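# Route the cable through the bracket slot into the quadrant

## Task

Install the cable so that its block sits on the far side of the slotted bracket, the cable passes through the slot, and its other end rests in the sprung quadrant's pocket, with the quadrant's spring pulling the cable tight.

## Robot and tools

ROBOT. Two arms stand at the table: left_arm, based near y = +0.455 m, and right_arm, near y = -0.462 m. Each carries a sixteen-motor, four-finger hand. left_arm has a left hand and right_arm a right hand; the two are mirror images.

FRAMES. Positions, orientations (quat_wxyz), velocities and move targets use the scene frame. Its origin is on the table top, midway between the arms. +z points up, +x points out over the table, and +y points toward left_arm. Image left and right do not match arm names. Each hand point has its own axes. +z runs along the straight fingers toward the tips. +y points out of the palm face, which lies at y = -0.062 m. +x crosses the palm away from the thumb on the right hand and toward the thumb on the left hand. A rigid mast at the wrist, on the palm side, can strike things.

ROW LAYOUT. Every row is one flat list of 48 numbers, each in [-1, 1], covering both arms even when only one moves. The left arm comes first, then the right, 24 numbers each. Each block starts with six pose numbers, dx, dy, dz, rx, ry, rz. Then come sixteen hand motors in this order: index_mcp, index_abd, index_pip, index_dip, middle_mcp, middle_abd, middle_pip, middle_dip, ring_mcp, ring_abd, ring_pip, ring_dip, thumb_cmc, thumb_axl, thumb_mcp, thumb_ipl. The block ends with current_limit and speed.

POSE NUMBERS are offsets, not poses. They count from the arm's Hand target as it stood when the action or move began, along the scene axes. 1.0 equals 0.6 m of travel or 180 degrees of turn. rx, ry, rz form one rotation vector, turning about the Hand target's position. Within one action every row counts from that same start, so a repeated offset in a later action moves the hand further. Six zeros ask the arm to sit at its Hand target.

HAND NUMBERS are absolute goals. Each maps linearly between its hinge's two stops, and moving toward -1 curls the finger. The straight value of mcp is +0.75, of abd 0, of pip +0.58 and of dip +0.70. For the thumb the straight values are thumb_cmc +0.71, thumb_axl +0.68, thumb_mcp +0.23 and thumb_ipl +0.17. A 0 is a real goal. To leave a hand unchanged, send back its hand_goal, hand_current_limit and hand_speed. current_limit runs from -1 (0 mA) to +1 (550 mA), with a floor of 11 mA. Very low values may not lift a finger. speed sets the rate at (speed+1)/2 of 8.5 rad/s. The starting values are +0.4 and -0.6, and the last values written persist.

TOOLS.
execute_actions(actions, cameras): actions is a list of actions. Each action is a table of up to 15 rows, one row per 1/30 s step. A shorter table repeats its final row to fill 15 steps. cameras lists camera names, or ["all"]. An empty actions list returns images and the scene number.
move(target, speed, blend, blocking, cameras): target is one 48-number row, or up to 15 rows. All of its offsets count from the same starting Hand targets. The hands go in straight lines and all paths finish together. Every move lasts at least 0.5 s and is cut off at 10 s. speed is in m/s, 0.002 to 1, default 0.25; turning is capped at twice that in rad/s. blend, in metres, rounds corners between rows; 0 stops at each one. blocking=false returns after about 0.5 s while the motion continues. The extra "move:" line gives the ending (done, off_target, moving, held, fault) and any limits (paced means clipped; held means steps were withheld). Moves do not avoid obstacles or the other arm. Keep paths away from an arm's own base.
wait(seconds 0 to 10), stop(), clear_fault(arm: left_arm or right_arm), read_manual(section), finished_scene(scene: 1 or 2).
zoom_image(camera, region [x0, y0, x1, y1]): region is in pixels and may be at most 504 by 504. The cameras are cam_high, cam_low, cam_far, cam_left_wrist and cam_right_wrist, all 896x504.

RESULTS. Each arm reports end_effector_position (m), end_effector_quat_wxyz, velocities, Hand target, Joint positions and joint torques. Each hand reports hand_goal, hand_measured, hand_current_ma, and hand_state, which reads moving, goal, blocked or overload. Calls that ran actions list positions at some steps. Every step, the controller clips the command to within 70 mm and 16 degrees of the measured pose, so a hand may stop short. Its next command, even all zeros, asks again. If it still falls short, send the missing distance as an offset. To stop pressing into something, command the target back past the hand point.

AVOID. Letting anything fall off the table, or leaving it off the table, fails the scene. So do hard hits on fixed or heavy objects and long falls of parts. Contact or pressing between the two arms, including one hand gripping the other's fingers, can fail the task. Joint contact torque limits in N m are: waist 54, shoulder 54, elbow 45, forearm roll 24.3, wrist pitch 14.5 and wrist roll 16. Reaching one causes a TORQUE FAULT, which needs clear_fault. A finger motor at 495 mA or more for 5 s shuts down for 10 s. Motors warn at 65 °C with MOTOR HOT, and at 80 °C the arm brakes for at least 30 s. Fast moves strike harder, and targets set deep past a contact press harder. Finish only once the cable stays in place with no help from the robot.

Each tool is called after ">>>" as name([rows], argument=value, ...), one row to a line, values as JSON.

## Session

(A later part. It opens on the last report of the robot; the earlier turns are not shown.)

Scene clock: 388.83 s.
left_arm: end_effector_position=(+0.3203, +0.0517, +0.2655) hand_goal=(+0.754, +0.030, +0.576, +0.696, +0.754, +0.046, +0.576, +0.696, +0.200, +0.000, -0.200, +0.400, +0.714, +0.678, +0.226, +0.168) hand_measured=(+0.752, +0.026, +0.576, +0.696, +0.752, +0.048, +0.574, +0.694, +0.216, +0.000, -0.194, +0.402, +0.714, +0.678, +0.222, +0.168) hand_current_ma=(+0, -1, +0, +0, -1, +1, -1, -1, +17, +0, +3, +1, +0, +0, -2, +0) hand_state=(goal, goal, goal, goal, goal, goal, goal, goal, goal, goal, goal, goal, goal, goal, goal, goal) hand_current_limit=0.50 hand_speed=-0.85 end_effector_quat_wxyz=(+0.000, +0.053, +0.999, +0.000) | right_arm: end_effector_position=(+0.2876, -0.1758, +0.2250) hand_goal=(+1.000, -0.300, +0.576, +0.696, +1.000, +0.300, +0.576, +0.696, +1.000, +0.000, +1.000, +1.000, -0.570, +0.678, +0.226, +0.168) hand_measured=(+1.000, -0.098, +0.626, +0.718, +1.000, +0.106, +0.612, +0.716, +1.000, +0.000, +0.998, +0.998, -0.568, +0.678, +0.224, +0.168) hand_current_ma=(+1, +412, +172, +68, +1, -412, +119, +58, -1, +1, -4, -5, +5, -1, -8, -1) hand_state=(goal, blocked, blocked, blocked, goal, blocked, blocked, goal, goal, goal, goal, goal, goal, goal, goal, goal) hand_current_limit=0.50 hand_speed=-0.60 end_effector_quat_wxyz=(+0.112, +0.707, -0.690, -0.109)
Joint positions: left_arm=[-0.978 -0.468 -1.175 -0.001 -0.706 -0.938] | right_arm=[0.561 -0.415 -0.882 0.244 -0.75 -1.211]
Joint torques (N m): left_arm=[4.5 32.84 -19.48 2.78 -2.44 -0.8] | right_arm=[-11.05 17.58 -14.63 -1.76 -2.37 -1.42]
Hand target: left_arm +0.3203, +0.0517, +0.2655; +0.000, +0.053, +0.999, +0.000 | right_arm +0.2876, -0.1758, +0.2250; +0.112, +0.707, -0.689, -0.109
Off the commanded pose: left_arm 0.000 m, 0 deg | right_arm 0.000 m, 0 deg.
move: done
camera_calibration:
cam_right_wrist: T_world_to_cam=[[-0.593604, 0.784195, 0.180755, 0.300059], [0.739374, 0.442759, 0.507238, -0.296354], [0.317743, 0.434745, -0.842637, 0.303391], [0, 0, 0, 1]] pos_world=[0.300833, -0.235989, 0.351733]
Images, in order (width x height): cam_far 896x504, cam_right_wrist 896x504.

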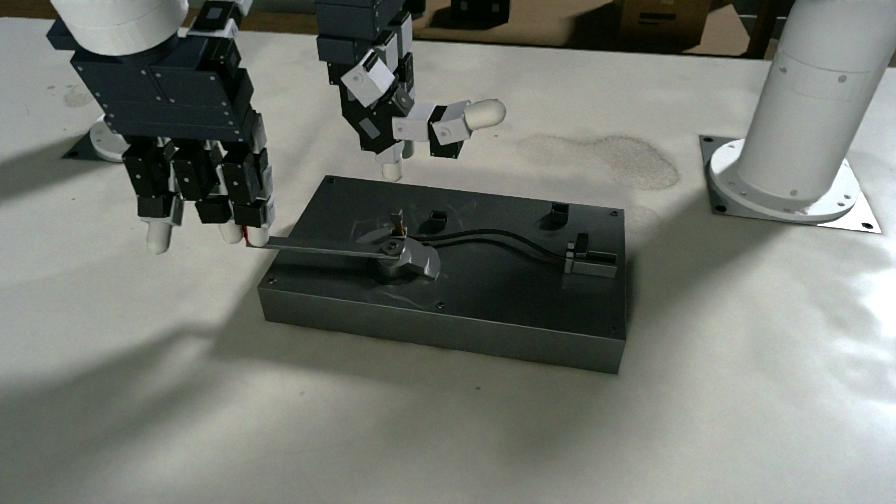

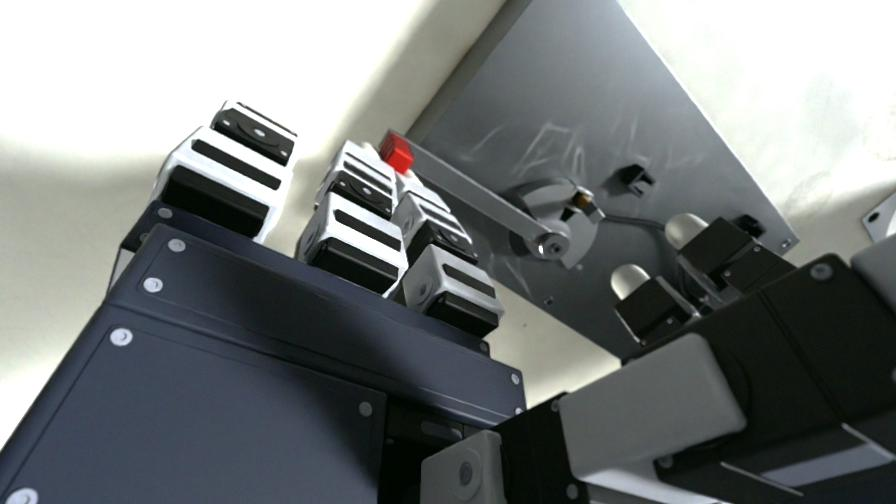

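>>> move(target=[0.0,0.0,0,0,0,0, 0.754,0.03,0.576,0.696,0.754,0.045,0.576,0.696,0.2,0,-0.2,0.4,0.714,0.678,0.226,0.168,0.5,-0.85, 0.0177,-0.007,0,0,0,0.02222, 1,-0.3,0.576,0.696,1,0.3,0.576,0.696,1,0,1,1,-0.571,0.678,0.226,0.168,0.5,-0.6], speed=0.03, cameras=["cam_far","cam_right_wrist"])

>>> zoom_image(camera="cam_far", region=[370, 185, 500, 285])

>>> zoom_image(camera="cam_right_wrist", region=[540, 150, 700, 260])

Scene clock: 391.17 s.
left_arm: end_effector_position=(+0.3203, +0.0517, +0.2655) hand_goal=(+0.754, +0.030, +0.576, +0.696, +0.754, +0.046, +0.576, +0.696, +0.200, +0.000, -0.200, +0.400, +0.714, +0.678, +0.226, +0.168) hand_measured=(+0.752, +0.026, +0.576, +0.696, +0.752, +0.048, +0.574, +0.694, +0.216, +0.000, -0.194, +0.402, +0.714, +0.678, +0.222, +0.168) hand_current_ma=(+0, -1, +0, +0, -1, +1, -1, -1, +17, +0, +3, +1, +0, +0, -2, +0) hand_state=(goal, goal, goal, goal, goal, goal, goal, goal, goal, goal, goal, goal, goal, goal, goal, goal) hand_current_limit=0.50 hand_speed=-0.85 end_effector_quat_wxyz=(+0.000, +0.053, +0.999, +0.000) | right_arm: end_effector_position=(+0.2982, -0.1800, +0.2250) hand_goal=(+1.000, -0.300, +0.576, +0.696, +1.000, +0.300, +0.576, +0.696, +1.000, +0.000, +1.000, +1.000, -0.570, +0.678, +0.226, +0.168) hand_measured=(+1.000, -0.098, +0.624, +0.718, +1.000, +0.106, +0.612, +0.714, +1.000, +0.000, +0.998, +0.998, -0.568, +0.678, +0.224, +0.168) hand_current_ma=(+1, +412, +167, +67, +1, -412, +115, +55, -1, +1, -4, -5, +5, -1, -8, -1) hand_state=(goal, blocked, blocked, blocked, goal, blocked, blocked, goal, goal, goal, goal, goal, goal, goal, goal, goal) hand_current_limit=0.50 hand_speed=-0.60 end_effector_quat_wxyz=(+0.116, +0.731, -0.664, -0.105)
Joint positions: left_arm=[-0.978 -0.468 -1.175 -0.001 -0.706 -0.938] | right_arm=[0.559 -0.441 -0.921 0.211 -0.77 -1.254]
Joint torques (N m): left_arm=[1.89 32.43 -19.3 2.77 -2.48 -0.61] | right_arm=[-10.61 17.78 -15.67 -1.63 -2.27 -1.56]
Hand target: left_arm +0.3203, +0.0517, +0.2655; +0.000, +0.053, +0.999, +0.000 | right_arm +0.2982, -0.1800, +0.2250; +0.116, +0.731, -0.664, -0.105
Off the commanded pose: left_arm 0.000 m, 0 deg | right_arm 0.000 m, 0 deg.
move: done
camera_calibration:
cam_right_wrist: T_world_to_cam=[[-0.646821, 0.740904, 0.180787, 0.317729], [0.706729, 0.493221, 0.507216, -0.283568], [0.286631, 0.455845, -0.842644, 0.314894], [0, 0, 0, 1]] pos_world=[0.315661, -0.239088, 0.351733]
Images, in order (width x height): cam_far 896x504, cam_right_wrist 896x504.

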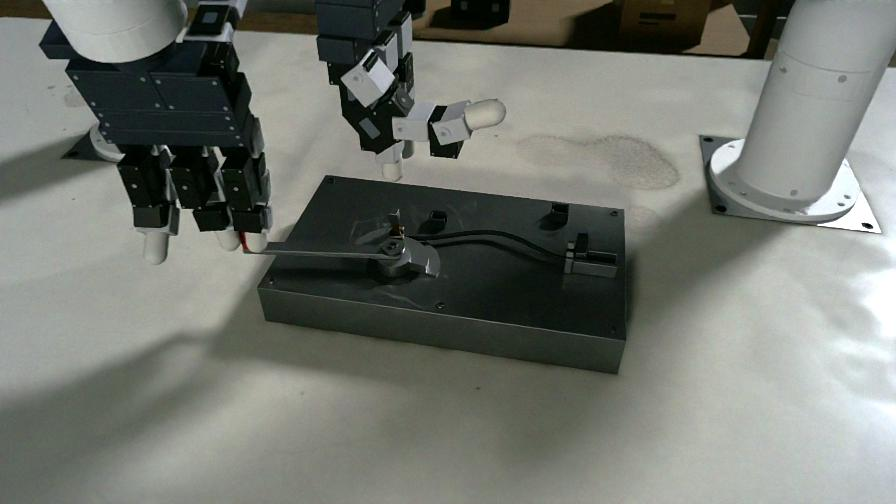

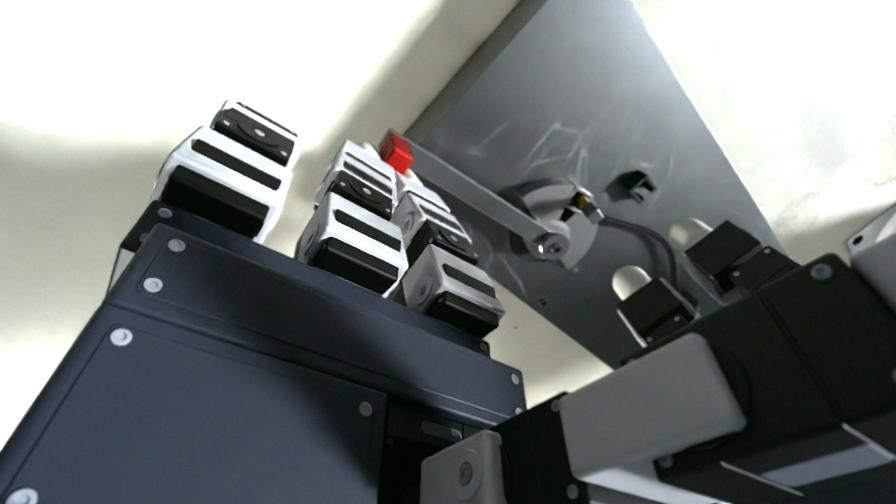

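Scaled by 3.877 from the camera's 896x504 image, which has a finer 1280x720 frame.

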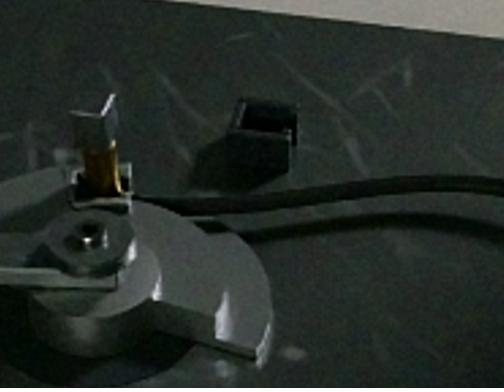

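Scaled by 3.150 from the camera's 896x504 image, which has a finer 1280x720 frame.

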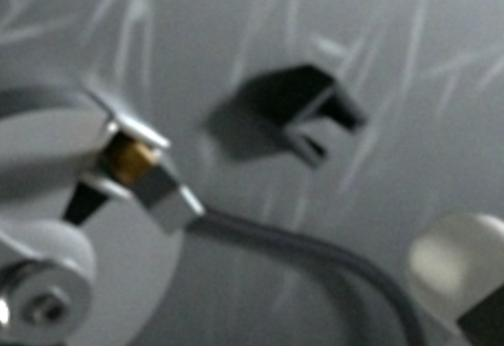

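>>> move(target=[0.0,0.0,0,0,0,0, 0.754,0.03,0.576,0.696,0.754,0.045,0.576,0.696,0.2,0,-0.2,0.4,0.714,0.678,0.226,0.168,0.5,-0.85, 0.02267,-0.007,0,0,0,0.02778, 1,-0.3,0.576,0.696,1,0.3,0.576,0.696,1,0,1,1,-0.571,0.678,0.226,0.168,0.5,-0.6], speed=0.03, cameras=["cam_far","cam_right_wrist"])

>>> zoom_image(camera="cam_far", region=[370, 185, 500, 285])

>>> zoom_image(camera="cam_far", region=[380, 190, 640, 290])

Scene clock: 393.70 s.
left_arm: end_effector_position=(+0.3203, +0.0517, +0.2655) hand_goal=(+0.754, +0.030, +0.576, +0.696, +0.754, +0.046, +0.576, +0.696, +0.200, +0.000, -0.200, +0.400, +0.714, +0.678, +0.226, +0.168) hand_measured=(+0.752, +0.026, +0.576, +0.696, +0.752, +0.048, +0.574, +0.694, +0.216, +0.000, -0.194, +0.402, +0.714, +0.678, +0.222, +0.168) hand_current_ma=(+0, -1, +0, +0, -1, +1, -1, -1, +17, +0, +3, +1, +0, +0, -2, +0) hand_state=(goal, goal, goal, goal, goal, goal, goal, goal, goal, goal, goal, goal, goal, goal, goal, goal) hand_current_limit=0.50 hand_speed=-0.85 end_effector_quat_wxyz=(+0.000, +0.053, +0.999, +0.000) | right_arm: end_effector_position=(+0.3118, -0.1842, +0.2250) hand_goal=(+1.000, -0.300, +0.576, +0.696, +1.000, +0.300, +0.576, +0.696, +1.000, +0.000, +1.000, +1.000, -0.570, +0.678, +0.226, +0.168) hand_measured=(+1.000, -0.098, +0.622, +0.718, +1.000, +0.106, +0.610, +0.714, +1.000, +0.000, +0.998, +0.998, -0.568, +0.678, +0.224, +0.168) hand_current_ma=(+1, +413, +157, +64, +1, -412, +107, +52, -1, +1, -4, -5, +5, -1, -8, -1) hand_state=(goal, blocked, blocked, blocked, goal, blocked, blocked, goal, goal, goal, goal, goal, goal, goal, goal, goal) hand_current_limit=0.50 hand_speed=-0.60 end_effector_quat_wxyz=(+0.120, +0.759, -0.632, -0.100)
Joint positions: left_arm=[-0.978 -0.468 -1.175 -0.001 -0.706 -0.938] | right_arm=[0.558 -0.473 -0.97 0.171 -0.794 -1.306]
Joint torques (N m): left_arm=[-0.53 33.28 -19.42 3.16 -2.41 -0.59] | right_arm=[-6.2 19.66 -14.66 -1.42 -2.2 -1.42]
Hand target: left_arm +0.3203, +0.0517, +0.2655; +0.000, +0.053, +0.999, +0.000 | right_arm +0.3119, -0.1842, +0.2250; +0.120, +0.759, -0.632, -0.100
Off the commanded pose: left_arm 0.000 m, 0 deg | right_arm 0.000 m, 0 deg.
move: done
camera_calibration:
cam_right_wrist: T_world_to_cam=[[-0.708886, 0.681768, 0.180757, 0.33813], [0.661074, 0.55288, 0.507253, -0.265875], [0.245892, 0.479078, -0.842628, 0.329904], [0, 0, 0, 1]] pos_world=[0.334337, -0.241579, 0.351733]
Images, in order (width x height): cam_far 896x504, cam_right_wrist 896x504.

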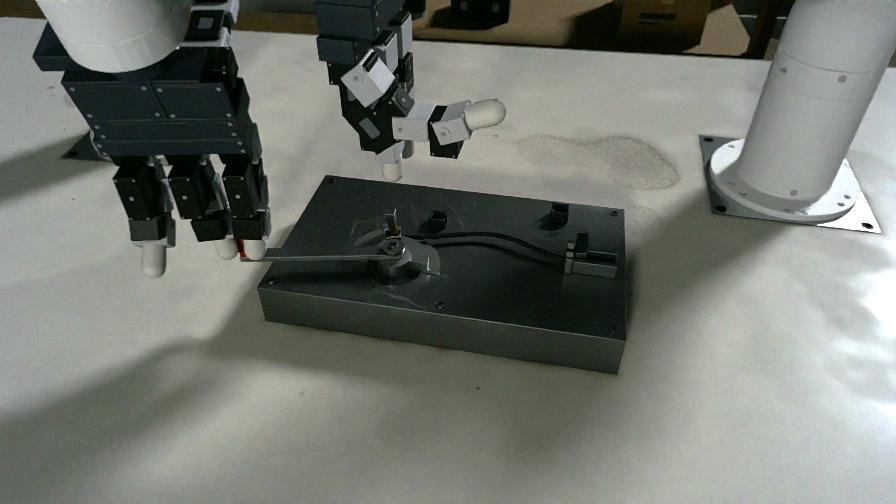

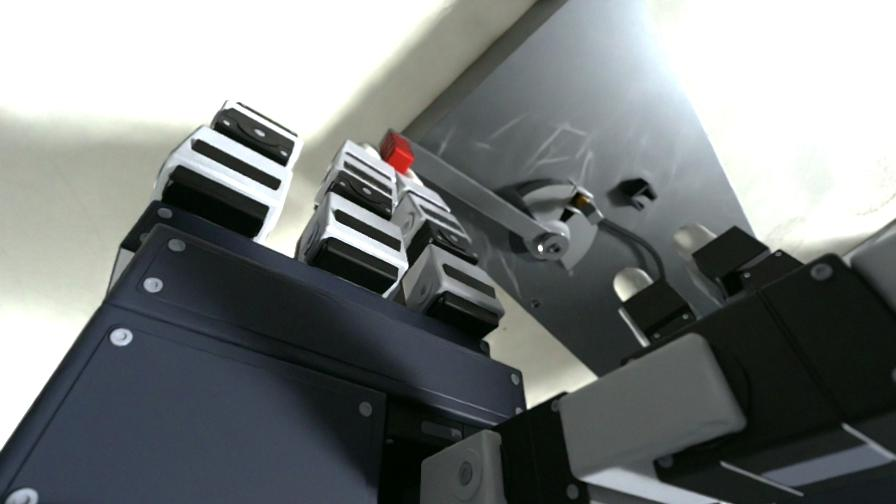

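Scaled by 3.877 from the camera's 896x504 image, which has a finer 1280x720 frame.

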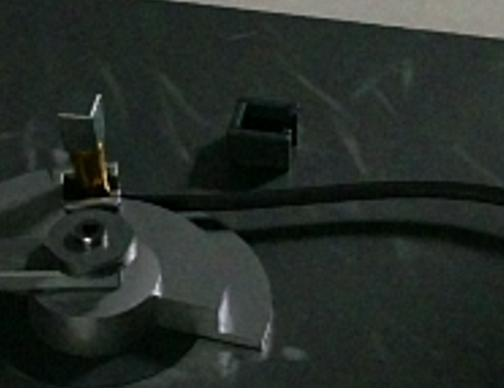

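Scaled by 1.938 from the camera's 896x504 image, which has a finer 1280x720 frame.

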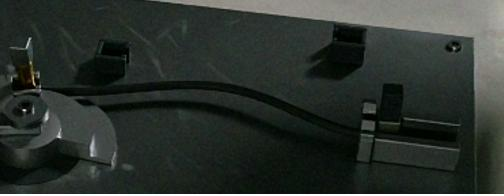

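>>> move(target=[0.0,0.0,0,0,0,0, 0.754,0.03,0.576,0.696,0.754,0.045,0.576,0.696,0.2,0,-0.2,0.4,0.714,0.678,0.226,0.168,0.5,-0.85, 0.023,-0.0052,0,0,0,0.02778, 1,-0.3,0.576,0.696,1,0.3,0.576,0.696,1,0,1,1,-0.571,0.678,0.226,0.168,0.5,-0.6], speed=0.03, cameras=["cam_far","cam_right_wrist"])

>>> zoom_image(camera="cam_far", region=[370, 185, 500, 285])

>>> zoom_image(camera="cam_far", region=[380, 190, 640, 290])

Scene clock: 396.80 s.
left_arm: end_effector_position=(+0.3203, +0.0517, +0.2655) hand_goal=(+0.754, +0.030, +0.576, +0.696, +0.754, +0.046, +0.576, +0.696, +0.200, +0.000, -0.200, +0.400, +0.714, +0.678, +0.226, +0.168) hand_measured=(+0.752, +0.026, +0.576, +0.696, +0.752, +0.048, +0.574, +0.694, +0.216, +0.000, -0.194, +0.402, +0.714, +0.678, +0.222, +0.168) hand_current_ma=(+0, -1, +0, +0, -1, +1, -1, -1, +17, +0, +3, +1, +0, +0, -2, +0) hand_state=(goal, goal, goal, goal, goal, goal, goal, goal, goal, goal, goal, goal, goal, goal, goal, goal) hand_current_limit=0.50 hand_speed=-0.85 end_effector_quat_wxyz=(+0.000, +0.053, +0.999, +0.000) | right_arm: end_effector_position=(+0.3256, -0.1873, +0.2250) hand_goal=(+1.000, -0.300, +0.576, +0.696, +1.000, +0.300, +0.576, +0.696, +1.000, +0.000, +1.000, +1.000, -0.570, +0.678, +0.226, +0.168) hand_measured=(+1.000, -0.098, +0.618, +0.716, +1.000, +0.106, +0.606, +0.712, +1.000, +0.000, +0.998, +0.998, -0.568, +0.678, +0.224, +0.168) hand_current_ma=(+1, +412, +141, +60, +1, -412, +93, +47, -1, +1, -4, -5, +5, -1, -8, -1) hand_state=(goal, blocked, blocked, blocked, goal, blocked, blocked, goal, goal, goal, goal, goal, goal, goal, goal, goal) hand_current_limit=0.50 hand_speed=-0.60 end_effector_quat_wxyz=(+0.125, +0.786, -0.598, -0.095)
Joint positions: left_arm=[-0.978 -0.468 -1.175 -0.001 -0.706 -0.938] | right_arm=[0.561 -0.505 -1.019 0.133 -0.818 -1.359]
Joint torques (N m): left_arm=[-3.37 32.82 -19.57 2.95 -2.39 -0.54] | right_arm=[12.56 18.99 -15.26 -1.72 -2.2 -1.49]
Hand target: left_arm +0.3203, +0.0517, +0.2655; +0.000, +0.053, +0.999, +0.000 | right_arm +0.3257, -0.1873, +0.2250; +0.125, +0.786, -0.598, -0.095
Off the commanded pose: left_arm 0.000 m, 0 deg | right_arm 0.000 m, 0 deg.
move: done
camera_calibration:
cam_right_wrist: T_world_to_cam=[[-0.765667, 0.617314, 0.180769, 0.356394], [0.610327, 0.608473, 0.50721, -0.246302], [0.203115, 0.498682, -0.842651, 0.345613], [0, 0, 0, 1]] pos_world=[0.353004, -0.24249, 0.351733]
Images, in order (width x height): cam_far 896x504, cam_right_wrist 896x504.

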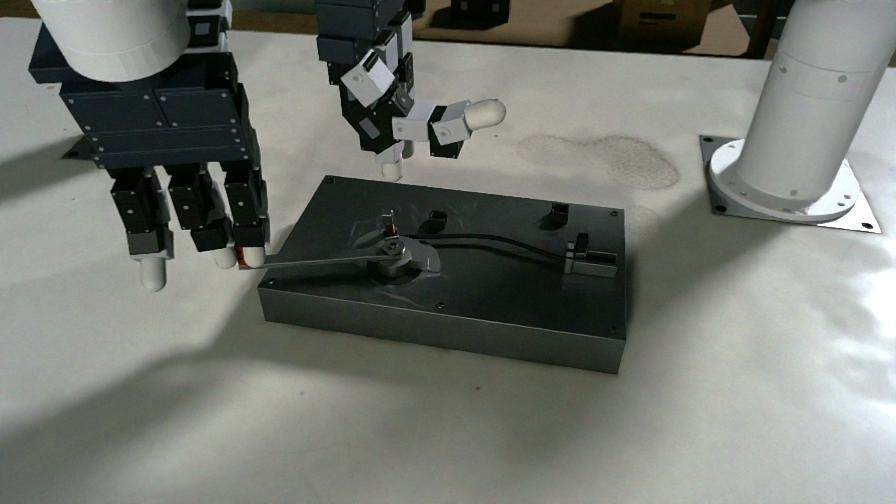

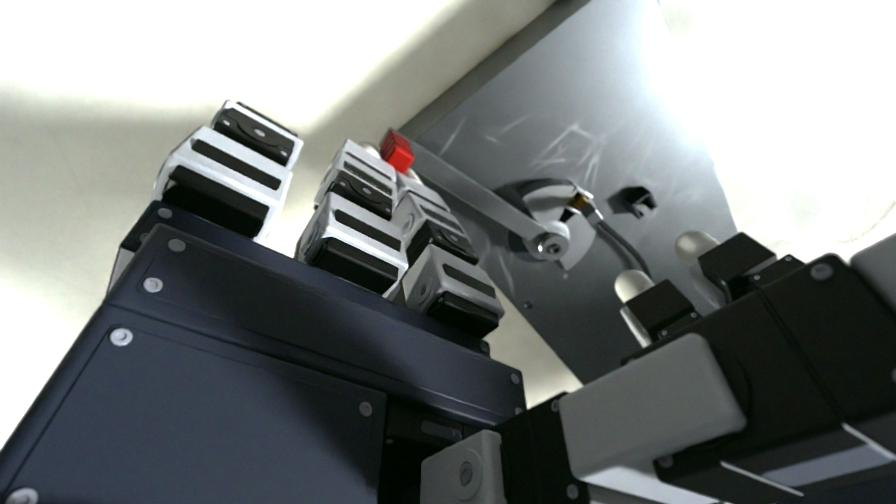

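Scaled by 3.877 from the camera's 896x504 image, which has a finer 1280x720 frame.

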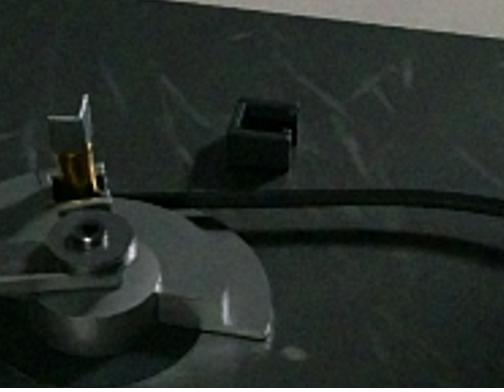

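Scaled by 1.938 from the camera's 896x504 image, which has a finer 1280x720 frame.

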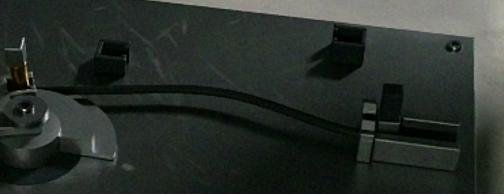

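>>> move(target=[0.0,0.0,0,0,0,0, 0.754,0.03,0.576,0.696,0.754,0.045,0.576,0.696,0.2,0,-0.2,0.4,0.714,0.678,0.226,0.168,0.5,-0.85, 0.0235,-0.003,0,0,0,0.02778, 1,-0.3,0.576,0.696,1,0.3,0.576,0.696,1,0,1,1,-0.571,0.678,0.226,0.168,0.5,-0.6], speed=0.03, cameras=["cam_far","cam_right_wrist"])

>>> zoom_image(camera="cam_far", region=[370, 185, 500, 285])

>>> zoom_image(camera="cam_far", region=[380, 190, 640, 290])

>>> zoom_image(camera="cam_right_wrist", region=[540, 150, 700, 260])

Scene clock: 399.30 s.
left_arm: end_effector_position=(+0.3203, +0.0517, +0.2655) hand_goal=(+0.754, +0.030, +0.576, +0.696, +0.754, +0.046, +0.576, +0.696, +0.200, +0.000, -0.200, +0.400, +0.714, +0.678, +0.226, +0.168) hand_measured=(+0.752, +0.026, +0.576, +0.696, +0.752, +0.048, +0.574, +0.694, +0.216, +0.000, -0.194, +0.402, +0.714, +0.678, +0.222, +0.168) hand_current_ma=(+0, -1, +0, +0, -1, +1, -1, -1, +17, +0, +3, +1, +0, +0, -2, +0) hand_state=(goal, goal, goal, goal, goal, goal, goal, goal, goal, goal, goal, goal, goal, goal, goal, goal) hand_current_limit=0.50 hand_speed=-0.85 end_effector_quat_wxyz=(+0.000, +0.053, +0.999, +0.000) | right_arm: end_effector_position=(+0.3397, -0.1891, +0.2250) hand_goal=(+1.000, -0.300, +0.576, +0.696, +1.000, +0.300, +0.576, +0.696, +1.000, +0.000, +1.000, +1.000, -0.570, +0.678, +0.226, +0.168) hand_measured=(+1.000, -0.098, +0.610, +0.712, +1.000, +0.106, +0.596, +0.708, +1.000, +0.000, +0.998, +0.998, -0.568, +0.678, +0.224, +0.168) hand_current_ma=(+1, +413, +107, +48, +0, -412, +62, +35, -1, +1, -4, -5, +5, -1, -8, -1) hand_state=(goal, blocked, blocked, goal, goal, blocked, blocked, goal, goal, goal, goal, goal, goal, goal, goal, goal) hand_current_limit=0.50 hand_speed=-0.60 end_effector_quat_wxyz=(+0.129, +0.811, -0.563, -0.089)
Joint positions: left_arm=[-0.978 -0.468 -1.175 -0.001 -0.706 -0.938] | right_arm=[0.566 -0.537 -1.069 0.097 -0.84 -1.412]
Joint torques (N m): left_arm=[-5.51 32.33 -19.39 2.65 -2.47 -0.38] | right_arm=[11.48 23.87 -16.89 -0.86 -2.03 -1.47]
Hand target: left_arm +0.3203, +0.0517, +0.2655; +0.000, +0.053, +0.999, +0.000 | right_arm +0.3398, -0.1891, +0.2250; +0.129, +0.811, -0.563, -0.089
Off the commanded pose: left_arm 0.000 m, 0 deg | right_arm 0.000 m, 0 deg.
move: done
camera_calibration:
cam_right_wrist: T_world_to_cam=[[-0.816516, 0.548275, 0.180821, 0.372563], [0.555032, 0.6593, 0.507211, -0.225432], [0.158876, 0.514507, -0.842639, 0.361671], [0, 0, 0, 1]] pos_world=[0.371865, -0.241722, 0.351733]
Images, in order (width x height): cam_far 896x504, cam_right_wrist 896x504.

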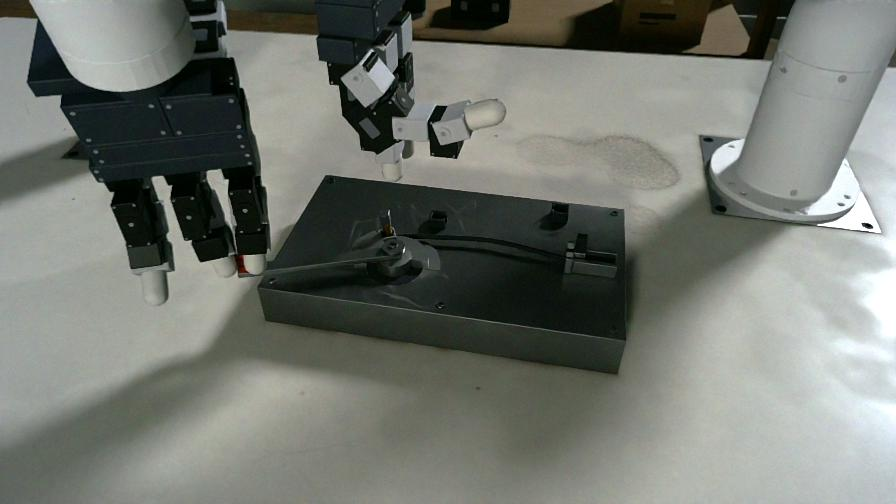

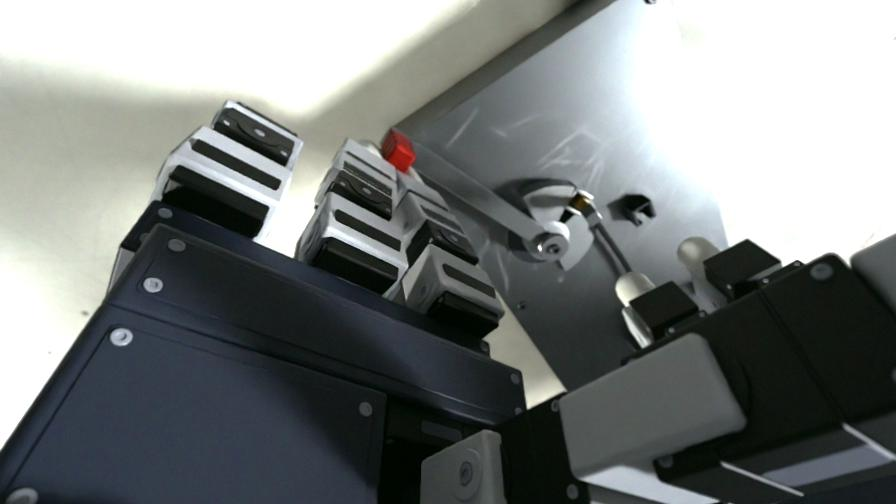

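Scaled by 3.877 from the camera's 896x504 image, which has a finer 1280x720 frame.

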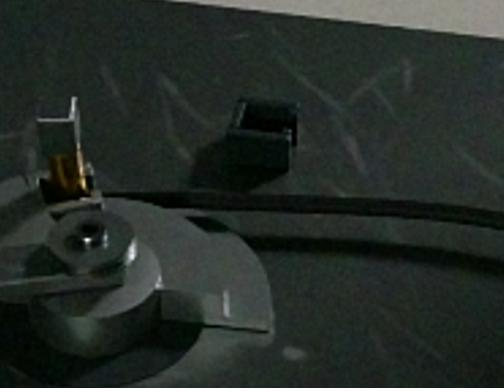

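Scaled by 1.938 from the camera's 896x504 image, which has a finer 1280x720 frame.

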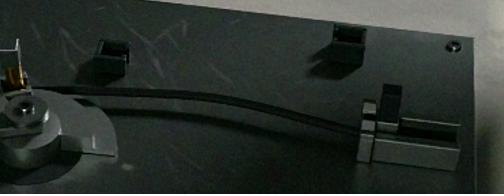

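Scaled by 3.150 from the camera's 896x504 image, which has a finer 1280x720 frame.

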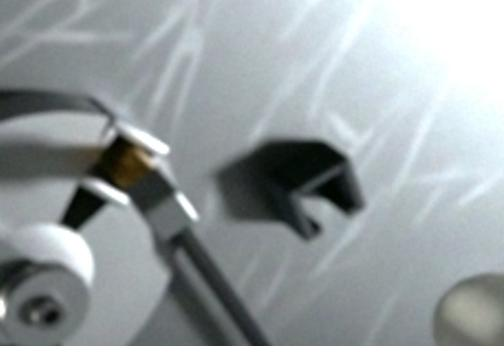

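>>> move(target=[0.0,0.0,0,0,0,0, 0.754,0.03,0.576,0.696,0.754,0.045,0.576,0.696,0.2,0,-0.2,0.4,0.714,0.678,0.226,0.168,0.5,-0.85, 0.0237,-0.0008,0,0,0,0.02778, 1,-0.3,0.576,0.696,1,0.3,0.576,0.696,1,0,1,1,-0.571,0.678,0.226,0.168,0.5,-0.6], speed=0.02, cameras=["cam_far","cam_right_wrist"])

>>> zoom_image(camera="cam_far", region=[370, 185, 500, 285])

>>> zoom_image(camera="cam_far", region=[380, 190, 640, 290])

>>> zoom_image(camera="cam_right_wrist", region=[540, 150, 700, 260])

Scene clock: 403.27 s.
left_arm: end_effector_position=(+0.3203, +0.0517, +0.2655) hand_goal=(+0.754, +0.030, +0.576, +0.696, +0.754, +0.046, +0.576, +0.696, +0.200, +0.000, -0.200, +0.400, +0.714, +0.678, +0.226, +0.168) hand_measured=(+0.752, +0.026, +0.576, +0.696, +0.752, +0.048, +0.574, +0.694, +0.216, +0.000, -0.194, +0.402, +0.714, +0.678, +0.222, +0.168) hand_current_ma=(+0, -1, +0, +0, -1, +1, -1, -1, +17, +0, +3, +1, +0, +0, -2, +0) hand_state=(goal, goal, goal, goal, goal, goal, goal, goal, goal, goal, goal, goal, goal, goal, goal, goal) hand_current_limit=0.50 hand_speed=-0.85 end_effector_quat_wxyz=(+0.000, +0.053, +0.999, +0.000) | right_arm: end_effector_position=(+0.3539, -0.1896, +0.2250) hand_goal=(+1.000, -0.300, +0.576, +0.696, +1.000, +0.300, +0.576, +0.696, +1.000, +0.000, +1.000, +1.000, -0.570, +0.678, +0.226, +0.168) hand_measured=(+1.000, -0.098, +0.584, +0.700, +0.998, +0.106, +0.576, +0.698, +1.000, +0.000, +0.998, +0.998, -0.568, +0.678, +0.224, +0.168) hand_current_ma=(+0, +412, +17, +11, -5, -412, +1, +3, -1, +1, -4, -5, +5, -1, -8, -1) hand_state=(goal, blocked, goal, goal, goal, blocked, goal, goal, goal, goal, goal, goal, goal, goal, goal, goal) hand_current_limit=0.50 hand_speed=-0.60 end_effector_quat_wxyz=(+0.132, +0.835, -0.527, -0.084)
Joint positions: left_arm=[-0.978 -0.468 -1.175 -0.001 -0.706 -0.938] | right_arm=[0.573 -0.569 -1.12 0.063 -0.862 -1.464]
Joint torques (N m): left_arm=[-7.06 32.54 -18.88 2.67 -2.45 -0.26] | right_arm=[12.6 23.35 -15.38 -0.94 -1.52 -1.21]
Hand target: left_arm +0.3203, +0.0517, +0.2655; +0.000, +0.053, +0.999, +0.000 | right_arm +0.3540, -0.1896, +0.2250; +0.132, +0.835, -0.527, -0.084
Off the commanded pose: left_arm 0.000 m, 0 deg | right_arm 0.000 m, 0 deg.
move: done
camera_calibration:
cam_right_wrist: T_world_to_cam=[[-0.861218, 0.475011, 0.180744, 0.386359], [0.495404, 0.705187, 0.507234, -0.203213], [0.113483, 0.52638, -0.842642, 0.377964], [0, 0, 0, 1]] pos_world=[0.39052, -0.239174, 0.351733]
Images, in order (width x height): cam_far 896x504, cam_right_wrist 896x504.

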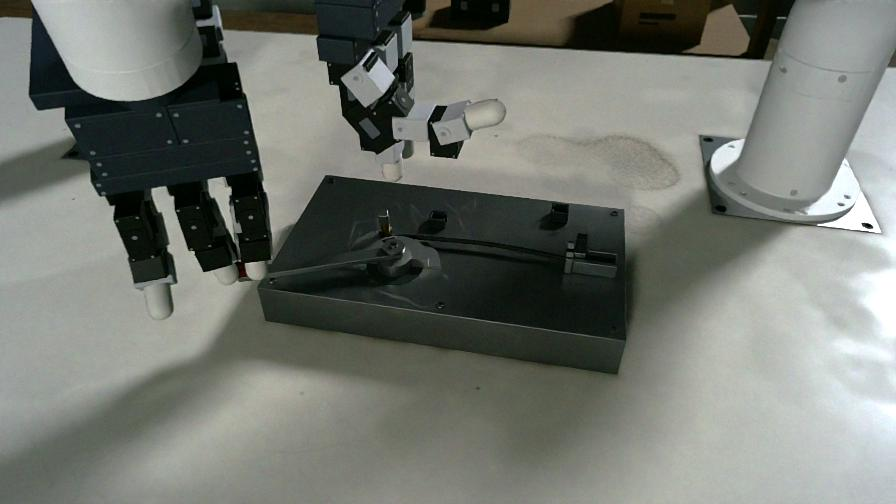

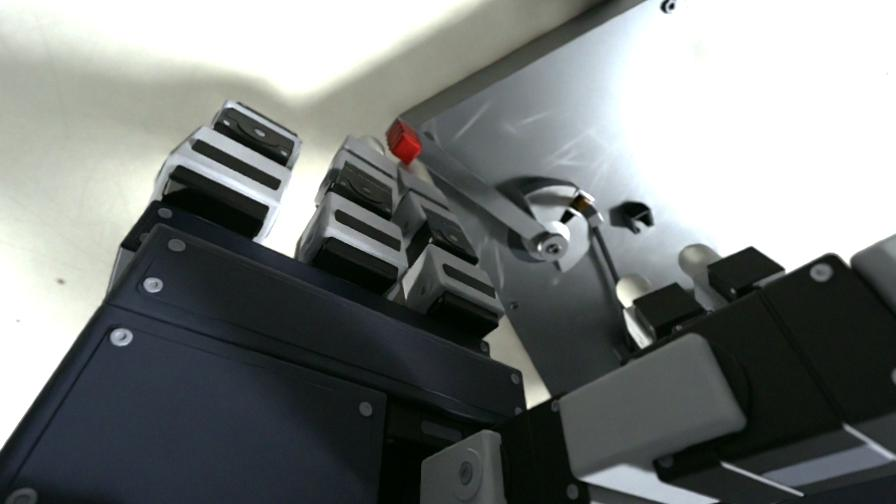

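Scaled by 3.877 from the camera's 896x504 image, which has a finer 1280x720 frame.

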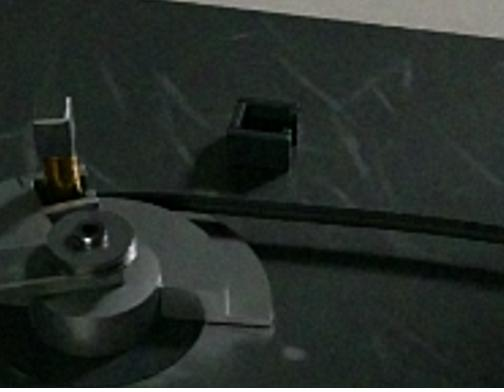

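Scaled by 1.938 from the camera's 896x504 image, which has a finer 1280x720 frame.

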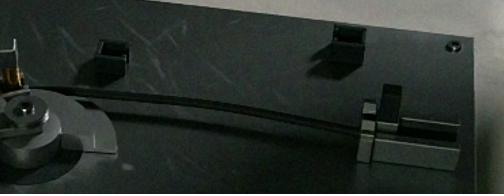

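Scaled by 3.150 from the camera's 896x504 image, which has a finer 1280x720 frame.

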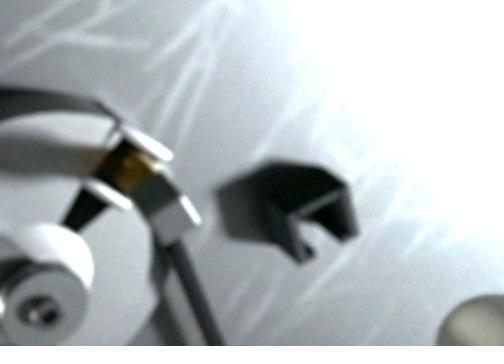

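>>> move([
  [0.0,0.0,0,0,0,0, 0.754,0.03,0.576,0.696,0.754,0.045,0.576,0.696,0.2,0,-0.2,0.4,0.714,0.678,0.226,0.168,0.5,-0.85, 0.006,0.003,0,0,0,0, 1,-0.3,0.576,0.696,1,0.3,0.576,0.696,1,0,1,1,-0.571,0.678,0.226,0.168,0.5,-0.6],
  [0.0,0.0,0,0,0,0, 0.754,0.03,0.576,0.696,0.754,0.045,0.576,0.696,0.2,0,-0.2,0.4,0.714,0.678,0.226,0.168,0.5,-0.85, 0.045,0.022,0,0,0,0, 1,-0.3,0.576,0.696,1,0.3,0.576,0.696,1,0,1,1,-0.571,0.678,0.226,0.168,0.5,-0.6],
], speed=[0.01,0.04], cameras=["cam_far","cam_right_wrist"])

>>> zoom_image(camera="cam_far", region=[370, 185, 500, 285])

>>> zoom_image(camera="cam_far", region=[380, 190, 640, 290])

Scene clock: 406.43 s.
left_arm: end_effector_position=(+0.3203, +0.0517, +0.2655) hand_goal=(+0.754, +0.030, +0.576, +0.696, +0.754, +0.046, +0.576, +0.696, +0.200, +0.000, -0.200, +0.400, +0.714, +0.678, +0.226, +0.168) hand_measured=(+0.752, +0.026, +0.576, +0.696, +0.752, +0.048, +0.574, +0.694, +0.216, +0.000, -0.194, +0.402, +0.714, +0.678, +0.222, +0.168) hand_current_ma=(+0, -1, +0, +0, -1, +1, -1, -1, +17, +0, +3, +1, +0, +0, -2, +0) hand_state=(goal, goal, goal, goal, goal, goal, goal, goal, goal, goal, goal, goal, goal, goal, goal, goal) hand_current_limit=0.50 hand_speed=-0.85 end_effector_quat_wxyz=(+0.000, +0.053, +0.999, +0.000) | right_arm: end_effector_position=(+0.3809, -0.1764, +0.2250) hand_goal=(+1.000, -0.300, +0.576, +0.696, +1.000, +0.300, +0.576, +0.696, +1.000, +0.000, +1.000, +1.000, -0.570, +0.678, +0.226, +0.168) hand_measured=(+1.000, -0.098, +0.582, +0.700, +0.998, +0.106, +0.576, +0.698, +1.000, +0.000, +0.998, +0.998, -0.568, +0.678, +0.224, +0.168) hand_current_ma=(+0, +412, +17, +11, -5, -412, +1, +3, -1, +1, -4, -5, +5, -1, -8, -1) hand_state=(goal, blocked, goal, goal, goal, blocked, goal, goal, goal, goal, goal, goal, goal, goal, goal, goal) hand_current_limit=0.50 hand_speed=-0.60 end_effector_quat_wxyz=(+0.132, +0.835, -0.527, -0.084)
Joint positions: left_arm=[-0.978 -0.468 -1.175 -0.001 -0.706 -0.938] | right_arm=[0.566 -0.629 -1.217 0.058 -0.9 -1.467]
Joint torques (N m): left_arm=[-7.45 32.21 -18.8 2.77 -2.36 -0.28] | right_arm=[-12.51 26.81 -17.13 -1.54 -1.6 -1.36]
Hand target: left_arm +0.3203, +0.0517, +0.2655; +0.000, +0.053, +0.999, +0.000 | right_arm +0.3810, -0.1764, +0.2250; +0.132, +0.835, -0.527, -0.084
Off the commanded pose: left_arm 0.000 m, 0 deg | right_arm 0.000 m, 0 deg.
move: done
camera_calibration:
cam_right_wrist: T_world_to_cam=[[-0.861352, 0.474741, 0.180818, 0.403358], [0.495218, 0.705305, 0.507251, -0.225729], [0.113281, 0.526465, -0.842616, 0.368099], [0, 0, 0, 1]] pos_world=[0.417519, -0.226074, 0.351733]
Images, in order (width x height): cam_far 896x504, cam_right_wrist 896x504.

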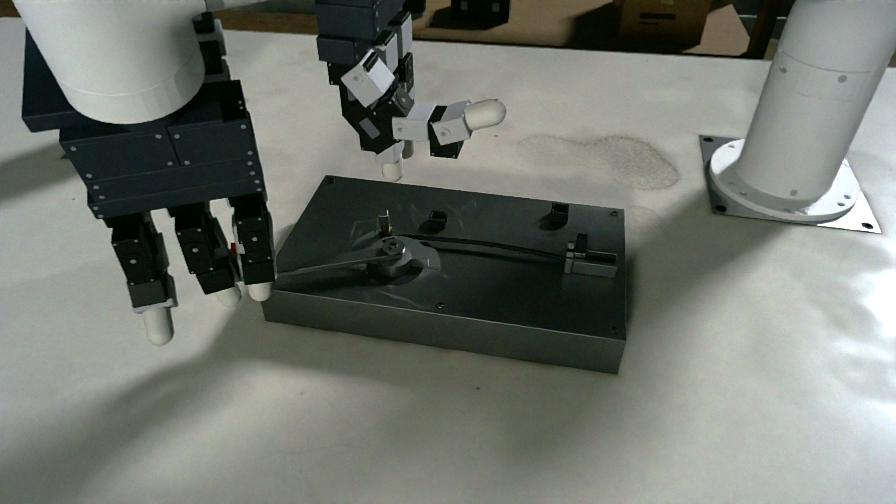

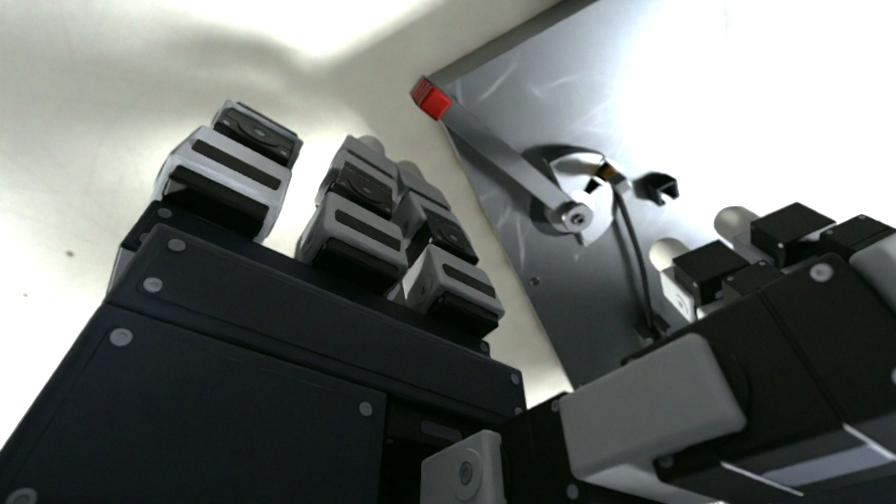

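Scaled by 3.877 from the camera's 896x504 image, which has a finer 1280x720 frame.

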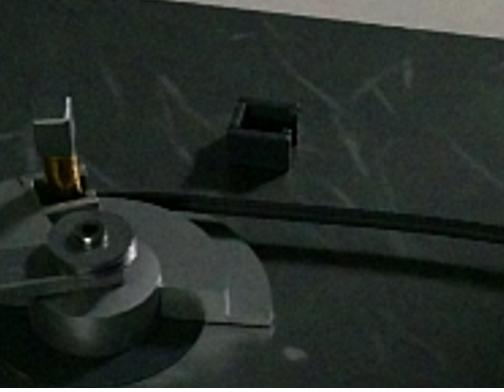

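Scaled by 1.938 from the camera's 896x504 image, which has a finer 1280x720 frame.

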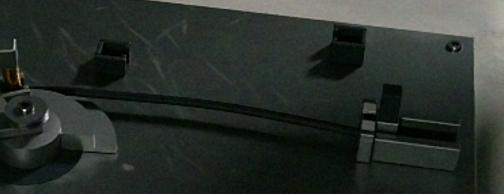

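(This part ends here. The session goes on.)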